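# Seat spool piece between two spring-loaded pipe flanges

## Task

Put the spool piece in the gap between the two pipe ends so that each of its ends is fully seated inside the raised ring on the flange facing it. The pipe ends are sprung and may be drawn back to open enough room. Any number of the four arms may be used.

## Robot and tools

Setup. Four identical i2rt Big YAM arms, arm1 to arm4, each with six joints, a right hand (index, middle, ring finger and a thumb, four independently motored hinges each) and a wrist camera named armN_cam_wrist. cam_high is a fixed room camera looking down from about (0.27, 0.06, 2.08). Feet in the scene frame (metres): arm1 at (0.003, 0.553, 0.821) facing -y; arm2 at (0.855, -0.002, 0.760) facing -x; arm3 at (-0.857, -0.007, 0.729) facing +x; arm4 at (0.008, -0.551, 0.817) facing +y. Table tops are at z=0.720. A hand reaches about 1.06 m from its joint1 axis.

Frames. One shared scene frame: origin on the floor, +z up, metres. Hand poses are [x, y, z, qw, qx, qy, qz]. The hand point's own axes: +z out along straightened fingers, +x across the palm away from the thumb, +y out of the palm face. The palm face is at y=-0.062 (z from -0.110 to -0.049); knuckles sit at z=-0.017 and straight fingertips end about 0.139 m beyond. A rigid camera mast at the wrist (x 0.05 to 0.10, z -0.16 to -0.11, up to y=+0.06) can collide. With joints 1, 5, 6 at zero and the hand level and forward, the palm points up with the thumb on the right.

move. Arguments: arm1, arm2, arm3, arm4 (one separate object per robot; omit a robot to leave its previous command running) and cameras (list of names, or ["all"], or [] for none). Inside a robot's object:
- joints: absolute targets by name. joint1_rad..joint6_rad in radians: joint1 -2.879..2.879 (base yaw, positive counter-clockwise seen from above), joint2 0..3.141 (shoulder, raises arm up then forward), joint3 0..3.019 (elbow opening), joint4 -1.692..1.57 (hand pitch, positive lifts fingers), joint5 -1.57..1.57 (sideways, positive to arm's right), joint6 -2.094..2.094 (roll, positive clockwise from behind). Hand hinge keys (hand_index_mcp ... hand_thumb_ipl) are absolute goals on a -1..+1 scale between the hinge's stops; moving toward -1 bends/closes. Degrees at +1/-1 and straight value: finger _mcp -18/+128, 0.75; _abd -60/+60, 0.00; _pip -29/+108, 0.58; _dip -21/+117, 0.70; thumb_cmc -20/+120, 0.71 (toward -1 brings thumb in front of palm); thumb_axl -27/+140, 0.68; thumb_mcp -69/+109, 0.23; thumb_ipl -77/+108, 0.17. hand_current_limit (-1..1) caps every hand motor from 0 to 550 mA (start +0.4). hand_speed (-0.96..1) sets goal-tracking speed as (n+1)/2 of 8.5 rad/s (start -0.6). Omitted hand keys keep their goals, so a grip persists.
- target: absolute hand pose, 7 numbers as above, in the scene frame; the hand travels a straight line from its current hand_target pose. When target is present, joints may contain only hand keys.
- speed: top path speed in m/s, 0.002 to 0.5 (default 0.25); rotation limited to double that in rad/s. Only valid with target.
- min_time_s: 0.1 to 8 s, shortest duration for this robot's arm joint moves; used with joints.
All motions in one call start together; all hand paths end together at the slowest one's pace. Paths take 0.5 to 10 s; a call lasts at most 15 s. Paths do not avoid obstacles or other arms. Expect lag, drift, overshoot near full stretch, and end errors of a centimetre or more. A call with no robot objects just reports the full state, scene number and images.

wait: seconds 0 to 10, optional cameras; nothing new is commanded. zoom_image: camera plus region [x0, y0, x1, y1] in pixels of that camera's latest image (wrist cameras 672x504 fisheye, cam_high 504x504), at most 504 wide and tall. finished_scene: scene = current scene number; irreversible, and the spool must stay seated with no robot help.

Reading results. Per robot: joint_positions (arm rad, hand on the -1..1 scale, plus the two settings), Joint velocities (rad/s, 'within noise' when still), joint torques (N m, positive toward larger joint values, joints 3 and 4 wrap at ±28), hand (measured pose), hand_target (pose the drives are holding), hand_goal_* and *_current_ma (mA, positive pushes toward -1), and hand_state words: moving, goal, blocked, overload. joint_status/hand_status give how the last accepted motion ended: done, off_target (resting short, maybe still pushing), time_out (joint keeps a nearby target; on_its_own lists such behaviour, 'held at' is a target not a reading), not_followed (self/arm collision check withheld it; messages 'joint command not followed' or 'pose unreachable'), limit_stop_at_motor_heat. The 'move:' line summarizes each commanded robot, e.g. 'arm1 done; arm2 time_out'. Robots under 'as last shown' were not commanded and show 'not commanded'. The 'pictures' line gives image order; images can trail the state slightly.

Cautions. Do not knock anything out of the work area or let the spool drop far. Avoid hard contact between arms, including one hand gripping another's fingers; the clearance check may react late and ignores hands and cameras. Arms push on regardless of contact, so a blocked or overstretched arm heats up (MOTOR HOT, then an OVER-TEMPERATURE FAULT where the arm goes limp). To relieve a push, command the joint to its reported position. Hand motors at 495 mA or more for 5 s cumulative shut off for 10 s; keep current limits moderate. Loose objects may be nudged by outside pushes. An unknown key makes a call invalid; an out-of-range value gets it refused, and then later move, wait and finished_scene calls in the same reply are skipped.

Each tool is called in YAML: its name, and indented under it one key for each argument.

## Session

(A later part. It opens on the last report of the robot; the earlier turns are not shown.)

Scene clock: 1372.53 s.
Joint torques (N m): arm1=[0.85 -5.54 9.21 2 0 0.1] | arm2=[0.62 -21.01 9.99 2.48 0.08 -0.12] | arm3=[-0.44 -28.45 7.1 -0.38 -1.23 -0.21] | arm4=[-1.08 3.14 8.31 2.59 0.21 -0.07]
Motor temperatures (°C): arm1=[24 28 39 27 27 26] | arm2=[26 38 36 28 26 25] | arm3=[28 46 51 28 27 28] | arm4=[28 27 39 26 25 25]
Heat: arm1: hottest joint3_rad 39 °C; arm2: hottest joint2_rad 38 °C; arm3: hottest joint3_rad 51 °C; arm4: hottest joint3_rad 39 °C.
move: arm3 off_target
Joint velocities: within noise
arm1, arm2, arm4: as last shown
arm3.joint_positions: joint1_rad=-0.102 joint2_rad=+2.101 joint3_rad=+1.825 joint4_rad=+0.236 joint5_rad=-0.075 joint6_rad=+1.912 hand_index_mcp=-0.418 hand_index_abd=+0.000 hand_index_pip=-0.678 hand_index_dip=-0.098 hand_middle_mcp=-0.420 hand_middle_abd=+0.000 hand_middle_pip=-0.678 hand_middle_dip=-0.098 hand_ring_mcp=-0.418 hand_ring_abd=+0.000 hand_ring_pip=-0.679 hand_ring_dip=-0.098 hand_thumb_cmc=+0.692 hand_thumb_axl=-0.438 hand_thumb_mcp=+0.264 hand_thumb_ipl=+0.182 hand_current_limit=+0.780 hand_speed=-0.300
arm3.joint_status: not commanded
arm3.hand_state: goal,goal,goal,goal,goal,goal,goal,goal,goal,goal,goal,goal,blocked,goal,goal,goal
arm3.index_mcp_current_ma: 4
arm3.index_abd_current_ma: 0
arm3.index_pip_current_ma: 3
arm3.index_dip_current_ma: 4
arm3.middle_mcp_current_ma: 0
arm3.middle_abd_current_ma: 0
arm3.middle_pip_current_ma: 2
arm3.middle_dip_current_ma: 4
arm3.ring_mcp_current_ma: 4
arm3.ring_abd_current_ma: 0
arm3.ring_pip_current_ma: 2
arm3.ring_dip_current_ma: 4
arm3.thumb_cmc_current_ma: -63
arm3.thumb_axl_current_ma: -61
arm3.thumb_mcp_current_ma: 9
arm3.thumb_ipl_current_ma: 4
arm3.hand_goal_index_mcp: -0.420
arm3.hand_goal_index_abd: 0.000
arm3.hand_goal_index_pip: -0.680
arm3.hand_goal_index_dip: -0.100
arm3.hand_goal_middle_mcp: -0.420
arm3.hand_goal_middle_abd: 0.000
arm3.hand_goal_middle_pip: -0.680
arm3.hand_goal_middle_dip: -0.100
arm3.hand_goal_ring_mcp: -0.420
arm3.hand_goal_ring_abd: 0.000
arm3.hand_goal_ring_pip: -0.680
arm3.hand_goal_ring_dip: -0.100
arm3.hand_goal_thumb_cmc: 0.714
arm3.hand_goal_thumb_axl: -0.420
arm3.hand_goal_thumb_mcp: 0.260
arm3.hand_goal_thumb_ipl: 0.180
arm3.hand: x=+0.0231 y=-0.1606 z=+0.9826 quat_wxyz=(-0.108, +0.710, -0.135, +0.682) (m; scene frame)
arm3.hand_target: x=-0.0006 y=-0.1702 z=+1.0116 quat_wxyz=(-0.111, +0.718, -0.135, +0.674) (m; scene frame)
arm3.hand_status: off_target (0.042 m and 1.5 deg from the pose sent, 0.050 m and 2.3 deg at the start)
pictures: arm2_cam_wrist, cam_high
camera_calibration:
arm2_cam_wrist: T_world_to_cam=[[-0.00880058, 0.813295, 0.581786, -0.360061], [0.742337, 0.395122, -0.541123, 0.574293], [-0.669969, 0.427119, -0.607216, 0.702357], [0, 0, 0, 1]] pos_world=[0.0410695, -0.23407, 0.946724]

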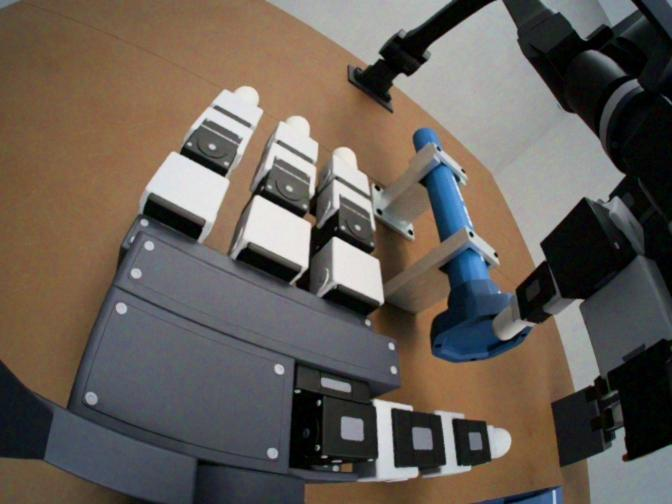

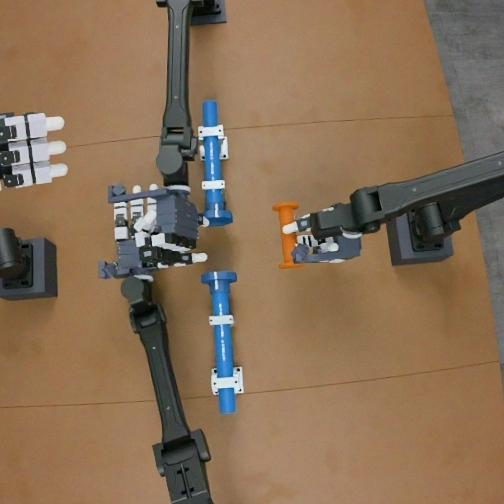

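move:
  arm2: {"target":[-0.0367,-0.1660,0.935,-0.4946,-0.4946,0.5053,0.5053],"speed":0.1}
  cameras: ["arm3_cam_wrist","cam_high","arm2_cam_wrist"]

zoom_image:
  camera: "arm3_cam_wrist"
  region: [420, 210, 570, 330]

zoom_image:
  camera: "cam_high"
  region: [130, 190, 280, 320]

Scene clock: 1396.33 s.
Joint torques (N m): arm1=[0.85 -5.54 9.21 2 0 0.1] | arm2=[0.91 -21.83 8.4 2.54 0.3 -0.11] | arm3=[-0.73 -28.22 7.08 -0.36 -1.23 -0.23] | arm4=[-0.91 3.72 8.17 2.76 0.21 -0.07]
Motor temperatures (°C): arm1=[24 28 39 27 27 26] | arm2=[26 38 36 28 26 25] | arm3=[28 47 48 28 28 28] | arm4=[28 27 39 26 25 25]
Heat: arm1: hottest joint3_rad 39 °C; arm2: hottest joint2_rad 38 °C; arm3: hottest joint3_rad 48 °C; arm4: hottest joint3_rad 39 °C.
move: arm2 off_target
Joint velocities: within noise
arm1.joint_positions: joint1_rad=+0.116 joint2_rad=+1.059 joint3_rad=+0.602 joint4_rad=-1.014 joint5_rad=+0.046 joint6_rad=+0.055 hand_index_mcp=+0.121 hand_index_abd=+0.000 hand_index_pip=-0.405 hand_index_dip=+1.000 hand_middle_mcp=+0.121 hand_middle_abd=+0.000 hand_middle_pip=-0.387 hand_middle_dip=+1.000 hand_ring_mcp=-0.901 hand_ring_abd=+0.030 hand_ring_pip=-0.136 hand_ring_dip=+0.264 hand_thumb_cmc=-0.662 hand_thumb_axl=+0.678 hand_thumb_mcp=-0.064 hand_thumb_ipl=+0.188 hand_current_limit=+0.750 hand_speed=-0.700
arm1.joint_status: not commanded
arm1.hand_state: blocked,goal,blocked,goal,blocked,goal,blocked,goal,goal,blocked,goal,goal,goal,goal,blocked,goal
arm1.index_mcp_current_ma: 315
arm1.index_abd_current_ma: 1
arm1.index_pip_current_ma: 92
arm1.index_dip_current_ma: 0
arm1.middle_mcp_current_ma: 316
arm1.middle_abd_current_ma: 1
arm1.middle_pip_current_ma: 166
arm1.middle_dip_current_ma: 0
arm1.ring_mcp_current_ma: -3
arm1.ring_abd_current_ma: 95
arm1.ring_pip_current_ma: 46
arm1.ring_dip_current_ma: 13
arm1.thumb_cmc_current_ma: -5
arm1.thumb_axl_current_ma: 0
arm1.thumb_mcp_current_ma: 424
arm1.thumb_ipl_current_ma: 97
arm1.hand_goal_index_mcp: 0.050
arm1.hand_goal_index_abd: 0.000
arm1.hand_goal_index_pip: -0.430
arm1.hand_goal_index_dip: 1.000
arm1.hand_goal_middle_mcp: 0.050
arm1.hand_goal_middle_abd: 0.000
arm1.hand_goal_middle_pip: -0.430
arm1.hand_goal_middle_dip: 1.000
arm1.hand_goal_ring_mcp: -0.900
arm1.hand_goal_ring_abd: 0.000
arm1.hand_goal_ring_pip: -0.150
arm1.hand_goal_ring_dip: 0.260
arm1.hand_goal_thumb_cmc: -0.660
arm1.hand_goal_thumb_axl: 0.678
arm1.hand_goal_thumb_mcp: -0.140
arm1.hand_goal_thumb_ipl: 0.168
arm1.hand: x=+0.0019 y=+0.2047 z=+0.9097 quat_wxyz=(+0.052, +0.998, +0.023, -0.015) (m; scene frame)
arm1.hand_target: x=-0.0001 y=+0.1907 z=+0.9302 quat_wxyz=(+0.087, +0.996, +0.014, -0.012) (m; scene frame)
arm1.hand_status: not commanded
arm2.joint_positions: joint1_rad=+0.259 joint2_rad=+2.504 joint3_rad=+1.852 joint4_rad=+0.602 joint5_rad=+0.278 joint6_rad=+0.011 hand_index_mcp=+0.768 hand_index_abd=+0.001 hand_index_pip=+0.581 hand_index_dip=+0.697 hand_middle_mcp=+0.763 hand_middle_abd=+0.001 hand_middle_pip=+0.577 hand_middle_dip=+0.696 hand_ring_mcp=+0.763 hand_ring_abd=+0.001 hand_ring_pip=+0.577 hand_ring_dip=+0.696 hand_thumb_cmc=+0.722 hand_thumb_axl=-0.398 hand_thumb_mcp=+0.233 hand_thumb_ipl=+0.169 hand_current_limit=+0.780 hand_speed=-0.600
arm2.joint_status: not commanded
arm2.hand_state: goal,goal,goal,goal,goal,goal,goal,goal,goal,goal,goal,goal,goal,goal,goal,goal
arm2.index_mcp_current_ma: 5
arm2.index_abd_current_ma: 0
arm2.index_pip_current_ma: 1
arm2.index_dip_current_ma: 0
arm2.middle_mcp_current_ma: 2
arm2.middle_abd_current_ma: 0
arm2.middle_pip_current_ma: 0
arm2.middle_dip_current_ma: 0
arm2.ring_mcp_current_ma: 2
arm2.ring_abd_current_ma: 0
arm2.ring_pip_current_ma: 0
arm2.ring_dip_current_ma: 0
arm2.thumb_cmc_current_ma: 2
arm2.thumb_axl_current_ma: 0
arm2.thumb_mcp_current_ma: 0
arm2.thumb_ipl_current_ma: 0
arm2.hand_goal_index_mcp: 0.754
arm2.hand_goal_index_abd: 0.000
arm2.hand_goal_index_pip: 0.576
arm2.hand_goal_index_dip: 0.696
arm2.hand_goal_middle_mcp: 0.754
arm2.hand_goal_middle_abd: 0.000
arm2.hand_goal_middle_pip: 0.576
arm2.hand_goal_middle_dip: 0.696
arm2.hand_goal_ring_mcp: 0.754
arm2.hand_goal_ring_abd: 0.000
arm2.hand_goal_ring_pip: 0.576
arm2.hand_goal_ring_dip: 0.696
arm2.hand_goal_thumb_cmc: 0.714
arm2.hand_goal_thumb_axl: -0.400
arm2.hand_goal_thumb_mcp: 0.230
arm2.hand_goal_thumb_ipl: 0.170
arm2.hand: x=-0.0427 y=-0.1614 z=+0.9020 quat_wxyz=(-0.480, -0.507, +0.517, +0.495) (m; scene frame)
arm2.hand_target: x=-0.0377 y=-0.1660 z=+0.9345 quat_wxyz=(-0.495, -0.495, +0.505, +0.505) (m; scene frame)
arm2.hand_status: off_target (0.034 m and 2.8 deg from the pose sent, 0.039 m and 2.0 deg at the start)
arm3: as last shown
arm3.joint_positions: joint1_rad=-0.102 joint2_rad=+2.101 joint3_rad=+1.825 joint4_rad=+0.236 joint5_rad=-0.075 joint6_rad=+1.912 hand_index_mcp=-0.418 hand_index_abd=+0.000 hand_index_pip=-0.678 hand_index_dip=-0.098 hand_middle_mcp=-0.420 hand_middle_abd=+0.000 hand_middle_pip=-0.678 hand_middle_dip=-0.098 hand_ring_mcp=-0.418 hand_ring_abd=+0.000 hand_ring_pip=-0.679 hand_ring_dip=-0.098 hand_thumb_cmc=+0.691 hand_thumb_axl=-0.438 hand_thumb_mcp=+0.264 hand_thumb_ipl=+0.182 hand_current_limit=+0.780 hand_speed=-0.300
arm3.thumb_mcp_current_ma: 10
arm3.hand_target: x=-0.0005 y=-0.1702 z=+1.0116 quat_wxyz=(-0.111, +0.718, -0.135, +0.674) (m; scene frame)
arm4.joint_positions: joint1_rad=+0.260 joint2_rad=+0.524 joint3_rad=+1.368 joint4_rad=-1.198 joint5_rad=+0.064 joint6_rad=+1.102 hand_index_mcp=+0.755 hand_index_abd=+0.001 hand_index_pip=+0.577 hand_index_dip=+0.696 hand_middle_mcp=+0.755 hand_middle_abd=+0.001 hand_middle_pip=+0.577 hand_middle_dip=+0.696 hand_ring_mcp=+0.756 hand_ring_abd=+0.001 hand_ring_pip=+0.577 hand_ring_dip=+0.696 hand_thumb_cmc=+0.715 hand_thumb_axl=+0.677 hand_thumb_mcp=+0.226 hand_thumb_ipl=+0.168 hand_current_limit=+0.400 hand_speed=-0.600
arm4.joint_status: not commanded
arm4.hand_state: goal,goal,goal,goal,goal,goal,goal,goal,goal,goal,goal,goal,goal,goal,goal,goal
arm4.index_mcp_current_ma: 0
arm4.index_abd_current_ma: 0
arm4.index_pip_current_ma: 0
arm4.index_dip_current_ma: 0
arm4.middle_mcp_current_ma: 0
arm4.middle_abd_current_ma: 0
arm4.middle_pip_current_ma: 0
arm4.middle_dip_current_ma: 0
arm4.ring_mcp_current_ma: 0
arm4.ring_abd_current_ma: 0
arm4.ring_pip_current_ma: 0
arm4.ring_dip_current_ma: 0
arm4.thumb_cmc_current_ma: 0
arm4.thumb_axl_current_ma: 0
arm4.thumb_mcp_current_ma: 0
arm4.thumb_ipl_current_ma: 0
arm4.hand_goal_index_mcp: 0.754
arm4.hand_goal_index_abd: 0.000
arm4.hand_goal_index_pip: 0.576
arm4.hand_goal_index_dip: 0.696
arm4.hand_goal_middle_mcp: 0.754
arm4.hand_goal_middle_abd: 0.000
arm4.hand_goal_middle_pip: 0.576
arm4.hand_goal_middle_dip: 0.696
arm4.hand_goal_ring_mcp: 0.754
arm4.hand_goal_ring_abd: 0.000
arm4.hand_goal_ring_pip: 0.576
arm4.hand_goal_ring_dip: 0.696
arm4.hand_goal_thumb_cmc: 0.714
arm4.hand_goal_thumb_axl: 0.678
arm4.hand_goal_thumb_mcp: 0.226
arm4.hand_goal_thumb_ipl: 0.168
arm4.hand: x=+0.0360 y=-0.3143 z=+1.4136 quat_wxyz=(-0.335, +0.346, +0.746, +0.459) (m; scene frame)
arm4.hand_target: x=+0.0370 y=-0.3183 z=+1.4262 quat_wxyz=(-0.342, +0.343, +0.739, +0.469) (m; scene frame)
arm4.hand_status: not commanded
pictures: arm2_cam_wrist, arm3_cam_wrist, cam_high
camera_calibration:
arm2_cam_wrist: T_world_to_cam=[[-0.0143873, 0.811144, 0.58467, -0.360286], [0.751102, 0.394747, -0.52917, 0.530745], [-0.66003, 0.431533, -0.614931, 0.716502], [0, 0, 0, 1]] pos_world=[0.0690853, -0.226461, 0.932102]
arm3_cam_wrist: T_world_to_cam=[[-0.113644, -0.330918, -0.936792, 0.896619], [-0.685349, 0.708754, -0.167223, 0.250092], [0.719292, 0.623026, -0.30734, 0.511735], [0, 0, 0, 1]] pos_world=[-0.0947909, -0.19937, 1.03904]

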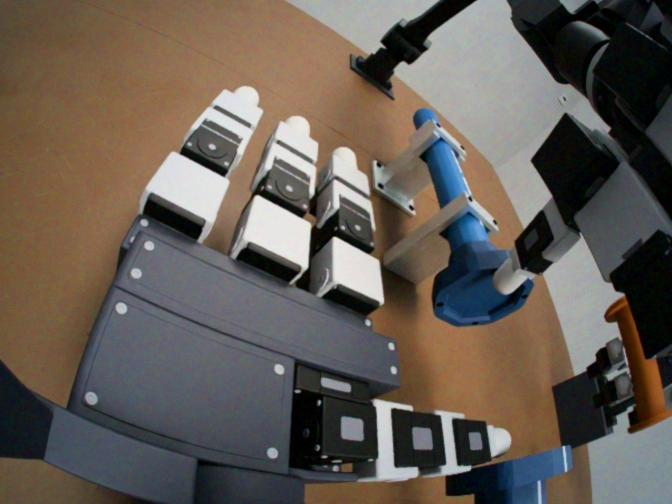

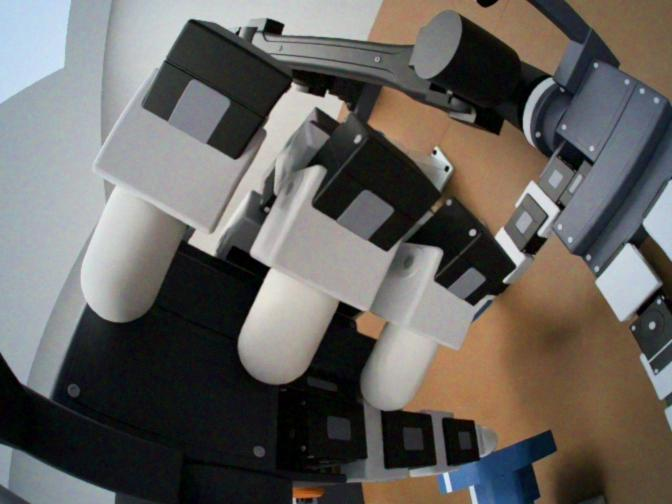

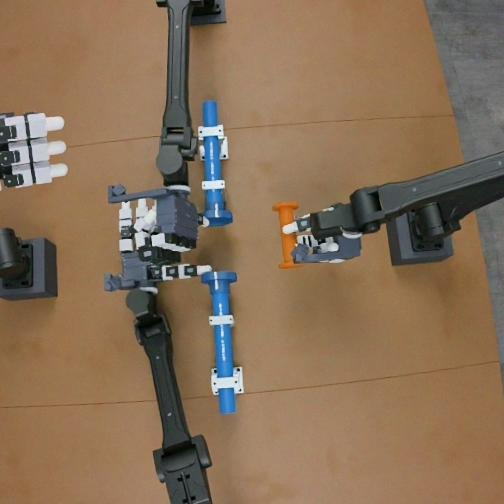

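Scaled by 3.360 from the camera's 672x504 image, which has a finer 960x720 frame.

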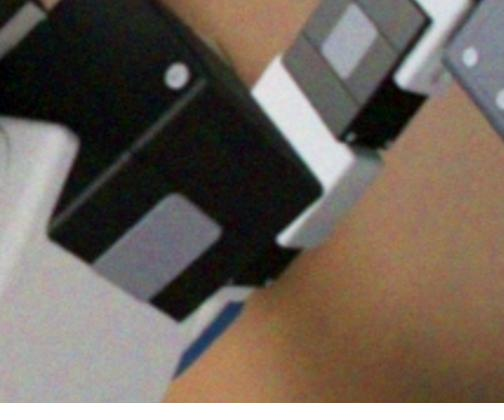

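Scaled by 3.360 from the camera's 504x504 image, which has a finer 720x720 frame.

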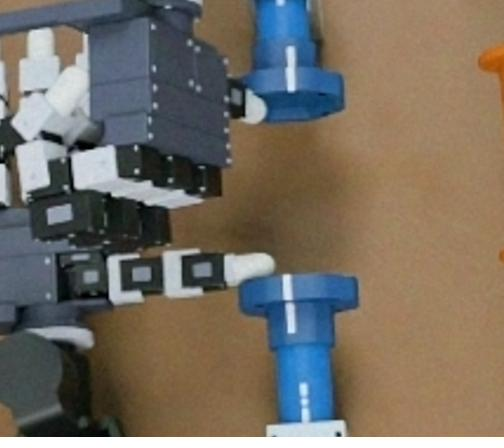

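move:
  arm2: {"target":[-0.0450,-0.1800,0.950,-0.4946,-0.4946,0.5053,0.5053],"speed":0.06}
  cameras: ["cam_high","arm2_cam_wrist"]

zoom_image:
  camera: "arm2_cam_wrist"
  region: [430, 384, 580, 504]

zoom_image:
  camera: "cam_high"
  region: [130, 190, 280, 320]

Scene clock: 1424.23 s.
Joint torques (N m): arm1=[0.85 -5.54 9.21 2 0 0.1] | arm2=[1.67 -22.3 11.78 1.32 0.28 -0.11] | arm3=[-0.62 -28.16 7.09 -0.39 -1.24 -0.21] | arm4=[-1.2 3.55 8.24 2.54 0.18 -0.08]
Motor temperatures (°C): arm1=[24 28 39 27 27 26] | arm2=[26 36 36 28 26 25] | arm3=[28 48 47 28 29 28] | arm4=[28 27 39 26 25 25]
Heat: arm1: hottest joint3_rad 39 °C; arm2: hottest joint2_rad 36 °C; arm3: hottest joint2_rad 48 °C; arm4: hottest joint3_rad 39 °C.
move: arm2 off_target
Joint velocities: within noise
arm1, arm3, arm4: as last shown
arm2.joint_positions: joint1_rad=+0.264 joint2_rad=+2.504 joint3_rad=+1.852 joint4_rad=+0.590 joint5_rad=+0.293 joint6_rad=+0.011 hand_index_mcp=+0.768 hand_index_abd=+0.001 hand_index_pip=+0.581 hand_index_dip=+0.697 hand_middle_mcp=+0.763 hand_middle_abd=+0.001 hand_middle_pip=+0.577 hand_middle_dip=+0.696 hand_ring_mcp=+0.763 hand_ring_abd=+0.001 hand_ring_pip=+0.577 hand_ring_dip=+0.696 hand_thumb_cmc=+0.722 hand_thumb_axl=-0.398 hand_thumb_mcp=+0.233 hand_thumb_ipl=+0.169 hand_current_limit=+0.780 hand_speed=-0.600
arm2.joint_status: not commanded
arm2.hand_state: goal,goal,goal,goal,goal,goal,goal,goal,goal,goal,goal,goal,goal,goal,goal,goal
arm2.index_mcp_current_ma: 5
arm2.index_abd_current_ma: 0
arm2.index_pip_current_ma: 1
arm2.index_dip_current_ma: 0
arm2.middle_mcp_current_ma: 2
arm2.middle_abd_current_ma: 0
arm2.middle_pip_current_ma: 0
arm2.middle_dip_current_ma: 0
arm2.ring_mcp_current_ma: 2
arm2.ring_abd_current_ma: 0
arm2.ring_pip_current_ma: 0
arm2.ring_dip_current_ma: 0
arm2.thumb_cmc_current_ma: 2
arm2.thumb_axl_current_ma: 0
arm2.thumb_mcp_current_ma: 0
arm2.thumb_ipl_current_ma: 0
arm2.hand_goal_index_mcp: 0.754
arm2.hand_goal_index_abd: 0.000
arm2.hand_goal_index_pip: 0.576
arm2.hand_goal_index_dip: 0.696
arm2.hand_goal_middle_mcp: 0.754
arm2.hand_goal_middle_abd: 0.000
arm2.hand_goal_middle_pip: 0.576
arm2.hand_goal_middle_dip: 0.696
arm2.hand_goal_ring_mcp: 0.754
arm2.hand_goal_ring_abd: 0.000
arm2.hand_goal_ring_pip: 0.576
arm2.hand_goal_ring_dip: 0.696
arm2.hand_goal_thumb_cmc: 0.714
arm2.hand_goal_thumb_axl: -0.400
arm2.hand_goal_thumb_mcp: 0.230
arm2.hand_goal_thumb_ipl: 0.170
arm2.hand: x=-0.0423 y=-0.1634 z=+0.8995 quat_wxyz=(-0.474, -0.508, +0.521, +0.496) (m; scene frame)
arm2.hand_target: x=-0.0426 y=-0.1793 z=+0.9498 quat_wxyz=(-0.495, -0.494, +0.505, +0.505) (m; scene frame)
arm2.hand_status: off_target (0.053 m and 3.5 deg from the pose sent, 0.052 m and 2.8 deg at the start)
pictures: arm2_cam_wrist, cam_high
camera_calibration:
arm2_cam_wrist: T_world_to_cam=[[-0.0126213, 0.809032, 0.587629, -0.360024], [0.760983, 0.388997, -0.519217, 0.520458], [-0.648649, 0.440622, -0.62057, 0.723195], [0, 0, 0, 1]] pos_world=[0.0684962, -0.229841, 0.930584]

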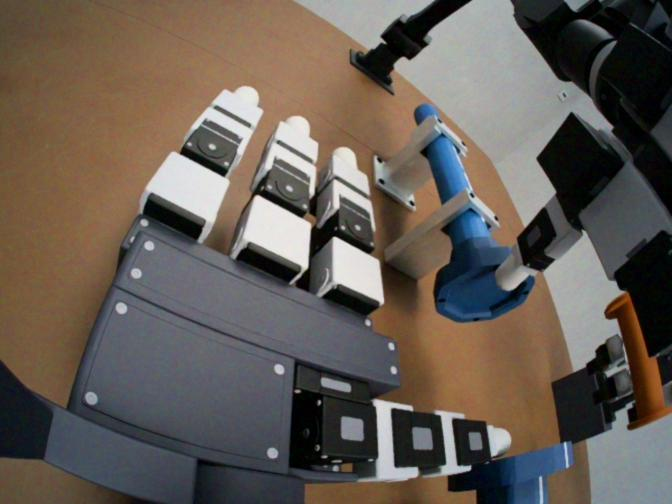

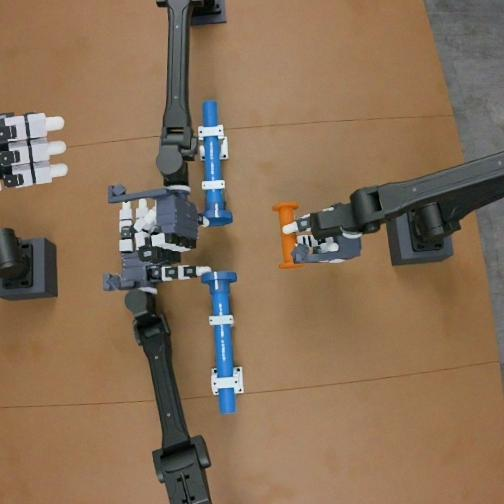

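Scaled by 3.360 from the camera's 672x504 image, which has a finer 960x720 frame.

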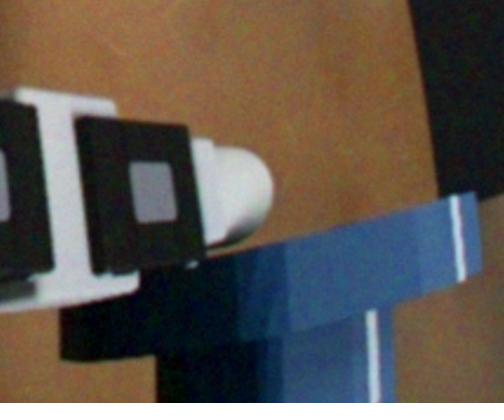

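Scaled by 3.360 from the camera's 504x504 image, which has a finer 720x720 frame.

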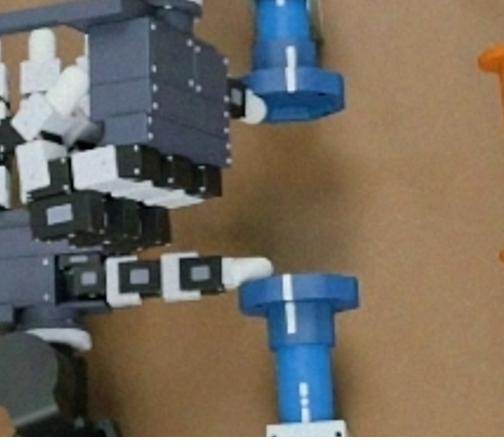

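move:
  arm2: {"target":[-0.0520,-0.1850,0.968,-0.4946,-0.4946,0.5053,0.5053],"speed":0.06}
  cameras: ["cam_high","arm2_cam_wrist"]

zoom_image:
  camera: "arm2_cam_wrist"
  region: [430, 384, 580, 504]

zoom_image:
  camera: "cam_high"
  region: [130, 190, 280, 320]

Scene clock: 1437.83 s.
Joint torques (N m): arm1=[0.85 -5.54 9.21 1.99 0 0.1] | arm2=[2.14 -21.77 14.12 1.5 0.3 -0.11] | arm3=[-0.67 -28.51 7.02 -0.4 -1.24 -0.23] | arm4=[-1.38 3.49 8.46 2.59 0.21 -0.07]
Motor temperatures (°C): arm1=[24 28 39 27 27 26] | arm2=[26 36 37 28 26 25] | arm3=[28 48 46 28 29 28] | arm4=[28 27 39 26 25 25]
Heat: arm1: hottest joint3_rad 39 °C; arm2: hottest joint3_rad 37 °C; arm3: hottest joint2_rad 48 °C; arm4: hottest joint3_rad 39 °C.
move: arm2 off_target
Joint velocities: within noise
arm1, arm3, arm4: as last shown
arm2.joint_positions: joint1_rad=+0.268 joint2_rad=+2.485 joint3_rad=+1.852 joint4_rad=+0.550 joint5_rad=+0.297 joint6_rad=+0.011 hand_index_mcp=+0.768 hand_index_abd=+0.001 hand_index_pip=+0.581 hand_index_dip=+0.697 hand_middle_mcp=+0.763 hand_middle_abd=+0.001 hand_middle_pip=+0.577 hand_middle_dip=+0.696 hand_ring_mcp=+0.763 hand_ring_abd=+0.001 hand_ring_pip=+0.577 hand_ring_dip=+0.696 hand_thumb_cmc=+0.722 hand_thumb_axl=-0.398 hand_thumb_mcp=+0.233 hand_thumb_ipl=+0.169 hand_current_limit=+0.780 hand_speed=-0.600
arm2.joint_status: not commanded
arm2.hand_state: goal,goal,goal,goal,goal,goal,goal,goal,goal,goal,goal,goal,goal,goal,goal,goal
arm2.index_mcp_current_ma: 5
arm2.index_abd_current_ma: 0
arm2.index_pip_current_ma: 1
arm2.index_dip_current_ma: 0
arm2.middle_mcp_current_ma: 2
arm2.middle_abd_current_ma: 0
arm2.middle_pip_current_ma: 0
arm2.middle_dip_current_ma: 0
arm2.ring_mcp_current_ma: 2
arm2.ring_abd_current_ma: 0
arm2.ring_pip_current_ma: 0
arm2.ring_dip_current_ma: 0
arm2.thumb_cmc_current_ma: 2
arm2.thumb_axl_current_ma: 0
arm2.thumb_mcp_current_ma: 0
arm2.thumb_ipl_current_ma: 0
arm2.hand_goal_index_mcp: 0.754
arm2.hand_goal_index_abd: 0.000
arm2.hand_goal_index_pip: 0.576
arm2.hand_goal_index_dip: 0.696
arm2.hand_goal_middle_mcp: 0.754
arm2.hand_goal_middle_abd: 0.000
arm2.hand_goal_middle_pip: 0.576
arm2.hand_goal_middle_dip: 0.696
arm2.hand_goal_ring_mcp: 0.754
arm2.hand_goal_ring_abd: 0.000
arm2.hand_goal_ring_pip: 0.576
arm2.hand_goal_ring_dip: 0.696
arm2.hand_goal_thumb_cmc: 0.714
arm2.hand_goal_thumb_axl: -0.400
arm2.hand_goal_thumb_mcp: 0.230
arm2.hand_goal_thumb_ipl: 0.170
arm2.hand: x=-0.0439 y=-0.1668 z=+0.9065 quat_wxyz=(-0.467, -0.514, +0.525, +0.492) (m; scene frame)
arm2.hand_target: x=-0.0468 y=-0.1835 z=+0.9677 quat_wxyz=(-0.495, -0.494, +0.506, +0.505) (m; scene frame)
arm2.hand_status: off_target (0.065 m and 4.7 deg from the pose sent, 0.073 m and 3.5 deg at the start)
pictures: arm2_cam_wrist, cam_high
camera_calibration:
arm2_cam_wrist: T_world_to_cam=[[-0.0243812, 0.805606, 0.591949, -0.366578], [0.771652, 0.391619, -0.501186, 0.511168], [-0.635578, 0.444559, -0.631196, 0.73886], [0, 0, 0, 1]] pos_world=[0.0662214, -0.233333, 0.939552]

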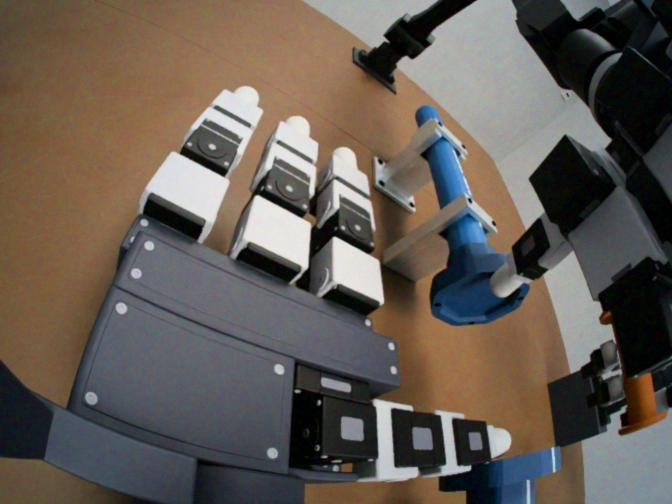

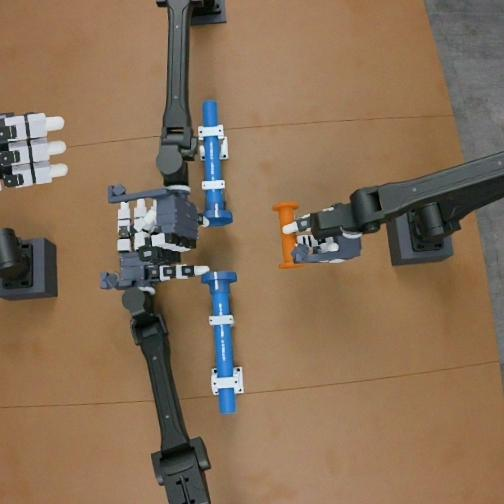

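Scaled by 3.360 from the camera's 672x504 image, which has a finer 960x720 frame.

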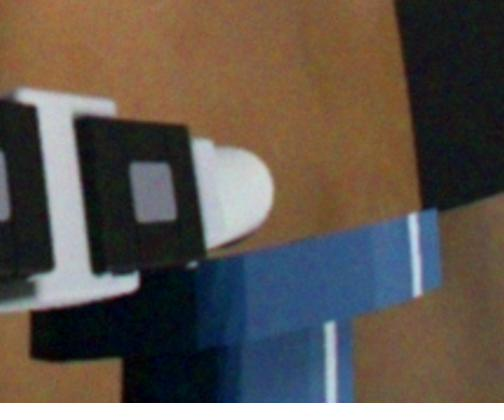

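Scaled by 3.360 from the camera's 504x504 image, which has a finer 720x720 frame.

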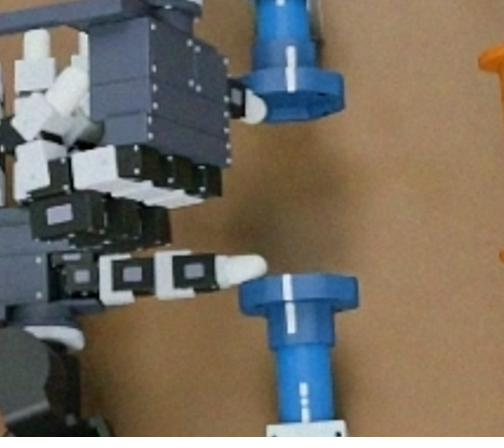

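move:
  arm2: {"target":[-0.0180,-0.1900,0.966,-0.4846,-0.4846,0.5148,0.5148],"speed":0.08}
  cameras: ["cam_high","arm2_cam_wrist"]

zoom_image:
  camera: "arm2_cam_wrist"
  region: [430, 384, 580, 504]

zoom_image:
  camera: "cam_high"
  region: [130, 190, 280, 320]

Scene clock: 1455.17 s.
Joint torques (N m): arm1=[0.85 -5.54 9.21 1.99 0 0.1] | arm2=[3.72 -23.06 7.51 2.77 1.48 -0.17] | arm3=[-0.67 -28.1 7.16 -0.31 -1.25 -0.2] | arm4=[-0.85 3.43 8.27 2.62 0.16 -0.09]
Motor temperatures (°C): arm1=[24 28 39 27 27 26] | arm2=[26 37 39 28 26 25] | arm3=[28 49 46 28 29 28] | arm4=[28 27 39 26 25 25]
Heat: arm1: hottest joint3_rad 39 °C; arm2: hottest joint3_rad 39 °C; arm3: hottest joint2_rad 49 °C; arm4: hottest joint3_rad 39 °C.
move: arm2 off_target
Joint velocities: within noise
arm1, arm3, arm4: as last shown
arm2.joint_positions: joint1_rad=+0.277 joint2_rad=+2.459 joint3_rad=+1.826 joint4_rad=+0.568 joint5_rad=+0.332 joint6_rad=+0.019 hand_index_mcp=+0.768 hand_index_abd=+0.001 hand_index_pip=+0.581 hand_index_dip=+0.697 hand_middle_mcp=+0.763 hand_middle_abd=+0.001 hand_middle_pip=+0.577 hand_middle_dip=+0.696 hand_ring_mcp=+0.763 hand_ring_abd=+0.001 hand_ring_pip=+0.577 hand_ring_dip=+0.696 hand_thumb_cmc=+0.754 hand_thumb_axl=-0.406 hand_thumb_mcp=+0.251 hand_thumb_ipl=+0.177 hand_current_limit=+0.780 hand_speed=-0.600
arm2.joint_status: not commanded
arm2.hand_state: goal,goal,goal,goal,goal,goal,goal,goal,goal,goal,goal,goal,blocked,goal,blocked,goal
arm2.index_mcp_current_ma: 5
arm2.index_abd_current_ma: 0
arm2.index_pip_current_ma: 1
arm2.index_dip_current_ma: 0
arm2.middle_mcp_current_ma: 2
arm2.middle_abd_current_ma: 0
arm2.middle_pip_current_ma: 0
arm2.middle_dip_current_ma: 0
arm2.ring_mcp_current_ma: 2
arm2.ring_abd_current_ma: 0
arm2.ring_pip_current_ma: 0
arm2.ring_dip_current_ma: 0
arm2.thumb_cmc_current_ma: 34
arm2.thumb_axl_current_ma: -1
arm2.thumb_mcp_current_ma: 16
arm2.thumb_ipl_current_ma: 2
arm2.hand_goal_index_mcp: 0.754
arm2.hand_goal_index_abd: 0.000
arm2.hand_goal_index_pip: 0.576
arm2.hand_goal_index_dip: 0.696
arm2.hand_goal_middle_mcp: 0.754
arm2.hand_goal_middle_abd: 0.000
arm2.hand_goal_middle_pip: 0.576
arm2.hand_goal_middle_dip: 0.696
arm2.hand_goal_ring_mcp: 0.754
arm2.hand_goal_ring_abd: 0.000
arm2.hand_goal_ring_pip: 0.576
arm2.hand_goal_ring_dip: 0.696
arm2.hand_goal_thumb_cmc: 0.714
arm2.hand_goal_thumb_axl: -0.400
arm2.hand_goal_thumb_mcp: 0.230
arm2.hand_goal_thumb_ipl: 0.170
arm2.hand: x=-0.0357 y=-0.1665 z=+0.9205 quat_wxyz=(-0.469, -0.500, +0.529, +0.500) (m; scene frame)
arm2.hand_target: x=-0.0213 y=-0.1898 z=+0.9648 quat_wxyz=(-0.485, -0.484, +0.515, +0.514) (m; scene frame)
arm2.hand_status: off_target (0.054 m and 3.4 deg from the pose sent, 0.069 m and 4.9 deg at the start)
pictures: arm2_cam_wrist, cam_high
camera_calibration:
arm2_cam_wrist: T_world_to_cam=[[0.00856712, 0.812377, 0.58307, -0.364357], [0.771109, 0.365869, -0.521087, 0.525805], [-0.636646, 0.454074, -0.623296, 0.747075], [0, 0, 0, 1]] pos_world=[0.0732907, -0.235608, 0.952085]

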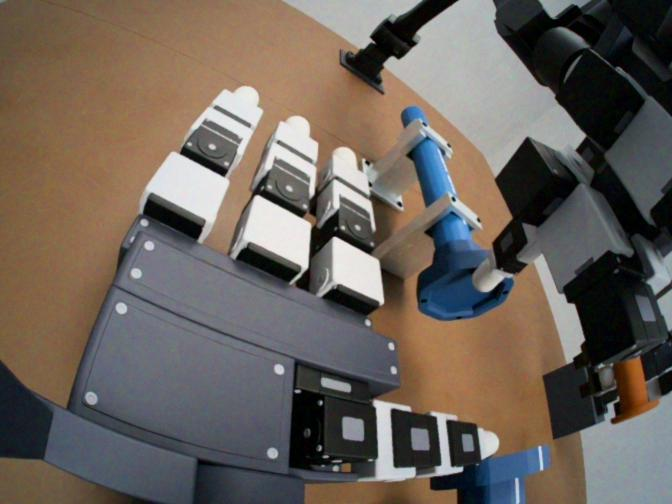

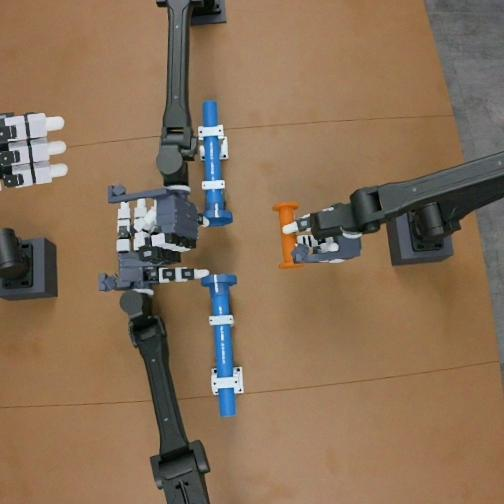

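Scaled by 3.360 from the camera's 672x504 image, which has a finer 960x720 frame.

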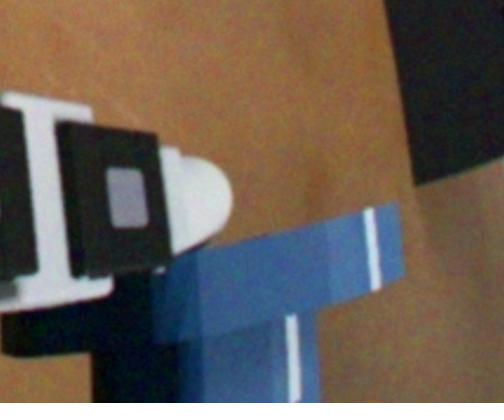

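Scaled by 3.360 from the camera's 504x504 image, which has a finer 720x720 frame.

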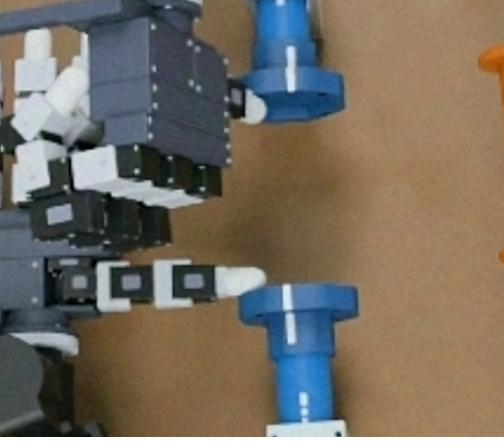

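move:
  arm2: {"target":[-0.0060,-0.1900,0.964,-0.4796,-0.4796,0.5195,0.5195],"speed":0.08}
  cameras: ["cam_high","arm2_cam_wrist","arm1_cam_wrist"]

zoom_image:
  camera: "arm2_cam_wrist"
  region: [400, 230, 550, 350]

zoom_image:
  camera: "cam_high"
  region: [190, 190, 340, 320]

Scene clock: 1465.57 s.
Joint torques (N m): arm1=[0.85 -5.54 9.21 1.99 0 0.1] | arm2=[4.31 -22.65 6.72 2.71 2.35 -0.21] | arm3=[-0.15 -28.28 7.05 -0.34 -1.24 -0.2] | arm4=[-1.44 3.43 8.42 2.48 0.16 -0.05]
Motor temperatures (°C): arm1=[24 28 39 27 27 26] | arm2=[26 37 38 28 27 25] | arm3=[28 49 46 28 29 28] | arm4=[28 27 39 26 25 25]
Heat: arm1: hottest joint3_rad 39 °C; arm2: hottest joint3_rad 38 °C; arm3: hottest joint2_rad 49 °C; arm4: hottest joint3_rad 39 °C.
move: arm2 off_target
Joint velocities: within noise
arm1, arm3, arm4: as last shown
arm2.joint_positions: joint1_rad=+0.280 joint2_rad=+2.442 joint3_rad=+1.794 joint4_rad=+0.593 joint5_rad=+0.336 joint6_rad=+0.024 hand_index_mcp=+0.768 hand_index_abd=+0.001 hand_index_pip=+0.581 hand_index_dip=+0.697 hand_middle_mcp=+0.763 hand_middle_abd=+0.001 hand_middle_pip=+0.577 hand_middle_dip=+0.696 hand_ring_mcp=+0.763 hand_ring_abd=+0.001 hand_ring_pip=+0.577 hand_ring_dip=+0.696 hand_thumb_cmc=+0.757 hand_thumb_axl=-0.411 hand_thumb_mcp=+0.255 hand_thumb_ipl=+0.178 hand_current_limit=+0.780 hand_speed=-0.600
arm2.joint_status: not commanded
arm2.hand_state: goal,goal,goal,goal,goal,goal,goal,goal,goal,goal,goal,goal,blocked,goal,blocked,goal
arm2.index_mcp_current_ma: 5
arm2.index_abd_current_ma: 0
arm2.index_pip_current_ma: 1
arm2.index_dip_current_ma: 0
arm2.middle_mcp_current_ma: 2
arm2.middle_abd_current_ma: 0
arm2.middle_pip_current_ma: 0
arm2.middle_dip_current_ma: 0
arm2.ring_mcp_current_ma: 2
arm2.ring_abd_current_ma: 0
arm2.ring_pip_current_ma: 0
arm2.ring_dip_current_ma: 0
arm2.thumb_cmc_current_ma: 40
arm2.thumb_axl_current_ma: -4
arm2.thumb_mcp_current_ma: 22
arm2.thumb_ipl_current_ma: 3
arm2.hand_goal_index_mcp: 0.754
arm2.hand_goal_index_abd: 0.000
arm2.hand_goal_index_pip: 0.576
arm2.hand_goal_index_dip: 0.696
arm2.hand_goal_middle_mcp: 0.754
arm2.hand_goal_middle_abd: 0.000
arm2.hand_goal_middle_pip: 0.576
arm2.hand_goal_middle_dip: 0.696
arm2.hand_goal_ring_mcp: 0.754
arm2.hand_goal_ring_abd: 0.000
arm2.hand_goal_ring_pip: 0.576
arm2.hand_goal_ring_dip: 0.696
arm2.hand_goal_thumb_cmc: 0.714
arm2.hand_goal_thumb_axl: -0.400
arm2.hand_goal_thumb_mcp: 0.230
arm2.hand_goal_thumb_ipl: 0.170
arm2.hand: x=-0.0279 y=-0.1661 z=+0.9230 quat_wxyz=(-0.472, -0.496, +0.529, +0.501) (m; scene frame)
arm2.hand_target: x=-0.0102 y=-0.1898 z=+0.9625 quat_wxyz=(-0.480, -0.479, +0.520, +0.518) (m; scene frame)
arm2.hand_status: off_target (0.052 m and 3.1 deg from the pose sent, 0.058 m and 3.6 deg at the start)
pictures: arm1_cam_wrist, arm2_cam_wrist, cam_high
camera_calibration:
arm1_cam_wrist: T_world_to_cam=[[-0.743213, -0.667172, 0.0501584, 0.126545], [-0.441237, 0.54512, 0.712849, -0.812038], [-0.502935, 0.507667, -0.699521, 0.656387], [0, 0, 0, 1]] pos_world=[0.0658682, 0.19386, 1.03167]
arm2_cam_wrist: T_world_to_cam=[[0.0148414, 0.816203, 0.577574, -0.360367], [0.76732, 0.361063, -0.529957, 0.528231], [-0.641093, 0.451049, -0.62093, 0.75052], [0, 0, 0, 1]] pos_world=[0.0811802, -0.235113, 0.954099]

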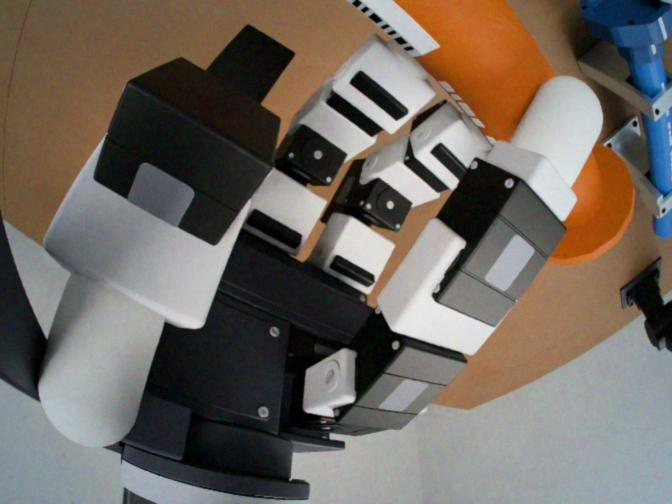

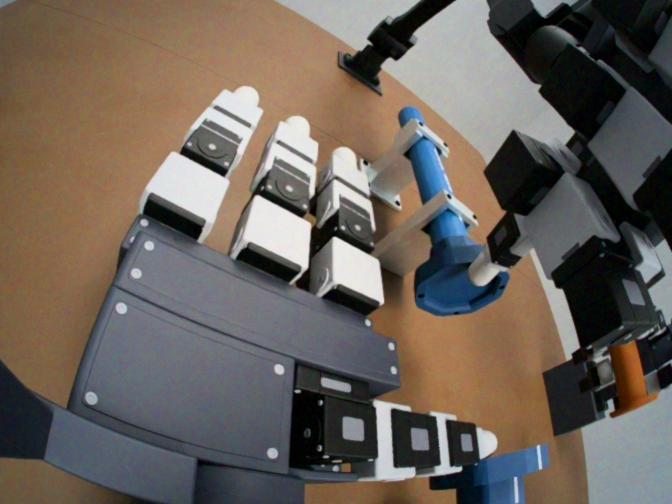

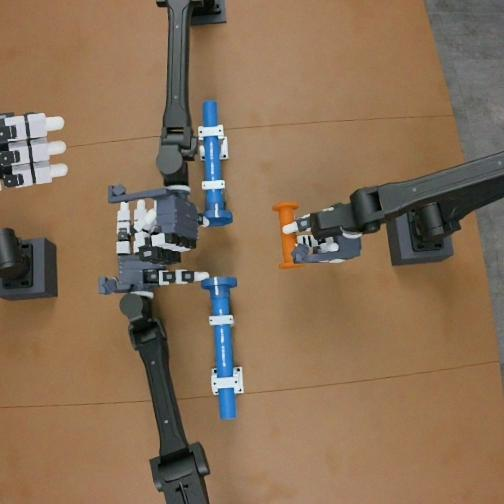

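Scaled by 3.360 from the camera's 672x504 image, which has a finer 960x720 frame.

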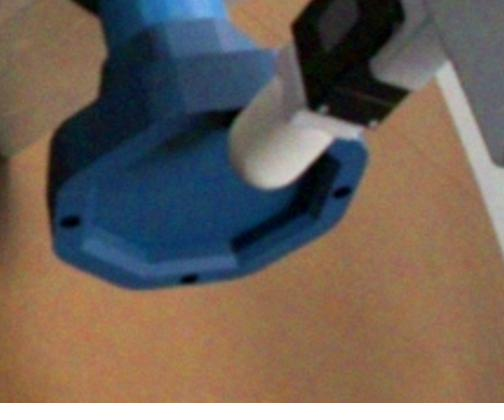

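Scaled by 3.360 from the camera's 504x504 image, which has a finer 720x720 frame.

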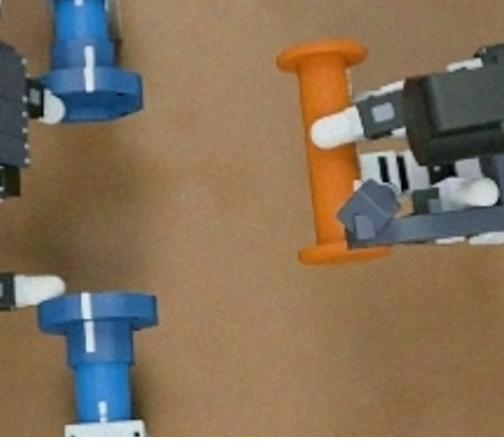

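move:
  arm1: {"target":[-0.0015,0.130,0.87,0.0871,0.996,0.014,-0.0123],"speed":0.1}
  cameras: ["cam_high","arm2_cam_wrist"]

zoom_image:
  camera: "cam_high"
  region: [170, 190, 320, 320]

Scene clock: 1533.60 s.
Joint torques (N m): arm1=[0.67 -5.77 10.61 2.02 -0.03 -0.08] | arm2=[4.6 -22.65 6.57 2.63 2.36 -0.24] | arm3=[-0.67 -28.16 7.1 -0.36 -1.25 -0.23] | arm4=[-1.32 3.19 8.16 2.71 0.2 -0.07]
Motor temperatures (°C): arm1=[24 28 39 27 27 26] | arm2=[26 42 34 28 35 25] | arm3=[28 50 45 28 30 28] | arm4=[28 27 39 26 25 25]
Heat: arm1: hottest joint3_rad 39 °C; arm2: hottest joint2_rad 42 °C; arm3: hottest joint2_rad 50 °C; arm4: hottest joint3_rad 39 °C.
move: arm1 off_target
Joint velocities: within noise
arm1.joint_positions: joint1_rad=+0.094 joint2_rad=+1.319 joint3_rad=+0.601 joint4_rad=-0.760 joint5_rad=+0.043 joint6_rad=+0.047 hand_index_mcp=+0.121 hand_index_abd=+0.000 hand_index_pip=-0.404 hand_index_dip=+1.000 hand_middle_mcp=+0.121 hand_middle_abd=+0.000 hand_middle_pip=-0.386 hand_middle_dip=+1.000 hand_ring_mcp=-0.901 hand_ring_abd=+0.030 hand_ring_pip=-0.136 hand_ring_dip=+0.264 hand_thumb_cmc=-0.662 hand_thumb_axl=+0.678 hand_thumb_mcp=-0.064 hand_thumb_ipl=+0.188 hand_current_limit=+0.750 hand_speed=-0.700
arm1.joint_status: not commanded
arm1.hand_state: blocked,goal,blocked,goal,blocked,goal,blocked,goal,goal,blocked,goal,goal,goal,goal,blocked,goal
arm1.index_mcp_current_ma: 315
arm1.index_abd_current_ma: 1
arm1.index_pip_current_ma: 95
arm1.index_dip_current_ma: 0
arm1.middle_mcp_current_ma: 316
arm1.middle_abd_current_ma: 1
arm1.middle_pip_current_ma: 170
arm1.middle_dip_current_ma: 0
arm1.ring_mcp_current_ma: -3
arm1.ring_abd_current_ma: 95
arm1.ring_pip_current_ma: 46
arm1.ring_dip_current_ma: 13
arm1.thumb_cmc_current_ma: -5
arm1.thumb_axl_current_ma: 0
arm1.thumb_mcp_current_ma: 421
arm1.thumb_ipl_current_ma: 97
arm1.hand_goal_index_mcp: 0.050
arm1.hand_goal_index_abd: 0.000
arm1.hand_goal_index_pip: -0.430
arm1.hand_goal_index_dip: 1.000
arm1.hand_goal_middle_mcp: 0.050
arm1.hand_goal_middle_abd: 0.000
arm1.hand_goal_middle_pip: -0.430
arm1.hand_goal_middle_dip: 1.000
arm1.hand_goal_ring_mcp: -0.900
arm1.hand_goal_ring_abd: 0.000
arm1.hand_goal_ring_pip: -0.150
arm1.hand_goal_ring_dip: 0.260
arm1.hand_goal_thumb_cmc: -0.660
arm1.hand_goal_thumb_axl: 0.678
arm1.hand_goal_thumb_mcp: -0.140
arm1.hand_goal_thumb_ipl: 0.168
arm1.hand: x=-0.0008 y=+0.1639 z=+0.8463 quat_wxyz=(+0.048, +0.999, +0.016, -0.015) (m; scene frame)
arm1.hand_target: x=-0.0017 y=+0.1323 z=+0.8717 quat_wxyz=(+0.087, +0.996, +0.014, -0.013) (m; scene frame)
arm1.hand_status: off_target (0.041 m and 4.5 deg from the pose sent, 0.085 m and 4.2 deg at the start)
arm2, arm3, arm4: as last shown
arm2.hand: x=-0.0278 y=-0.1660 z=+0.9232 quat_wxyz=(-0.472, -0.496, +0.529, +0.501) (m; scene frame)
arm2.hand_target: x=-0.0102 y=-0.1898 z=+0.9627 quat_wxyz=(-0.480, -0.479, +0.520, +0.518) (m; scene frame)
pictures: arm2_cam_wrist, cam_high
camera_calibration:
arm2_cam_wrist: T_world_to_cam=[[0.0150496, 0.816216, 0.577551, -0.360478], [0.767149, 0.361038, -0.530221, 0.528444], [-0.641293, 0.451048, -0.620725, 0.750593], [0, 0, 0, 1]] pos_world=[0.0813798, -0.235113, 0.954299]

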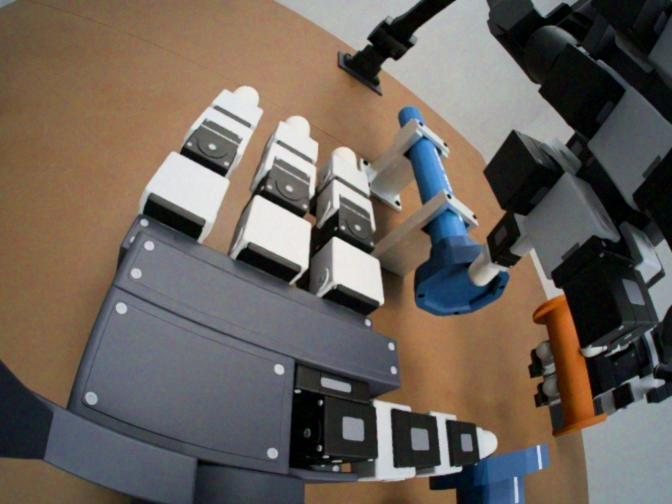

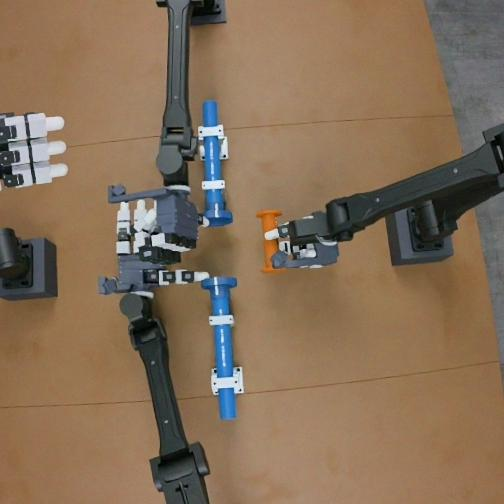

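Scaled by 3.360 from the camera's 504x504 image, which has a finer 720x720 frame.

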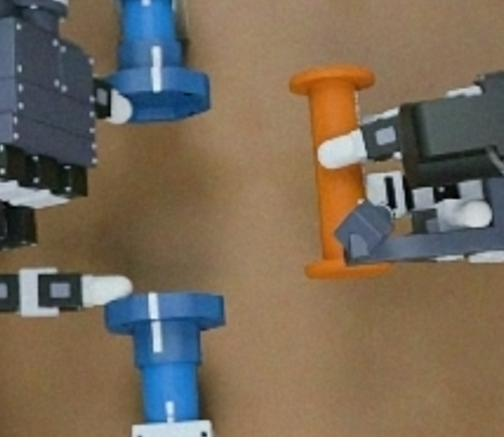

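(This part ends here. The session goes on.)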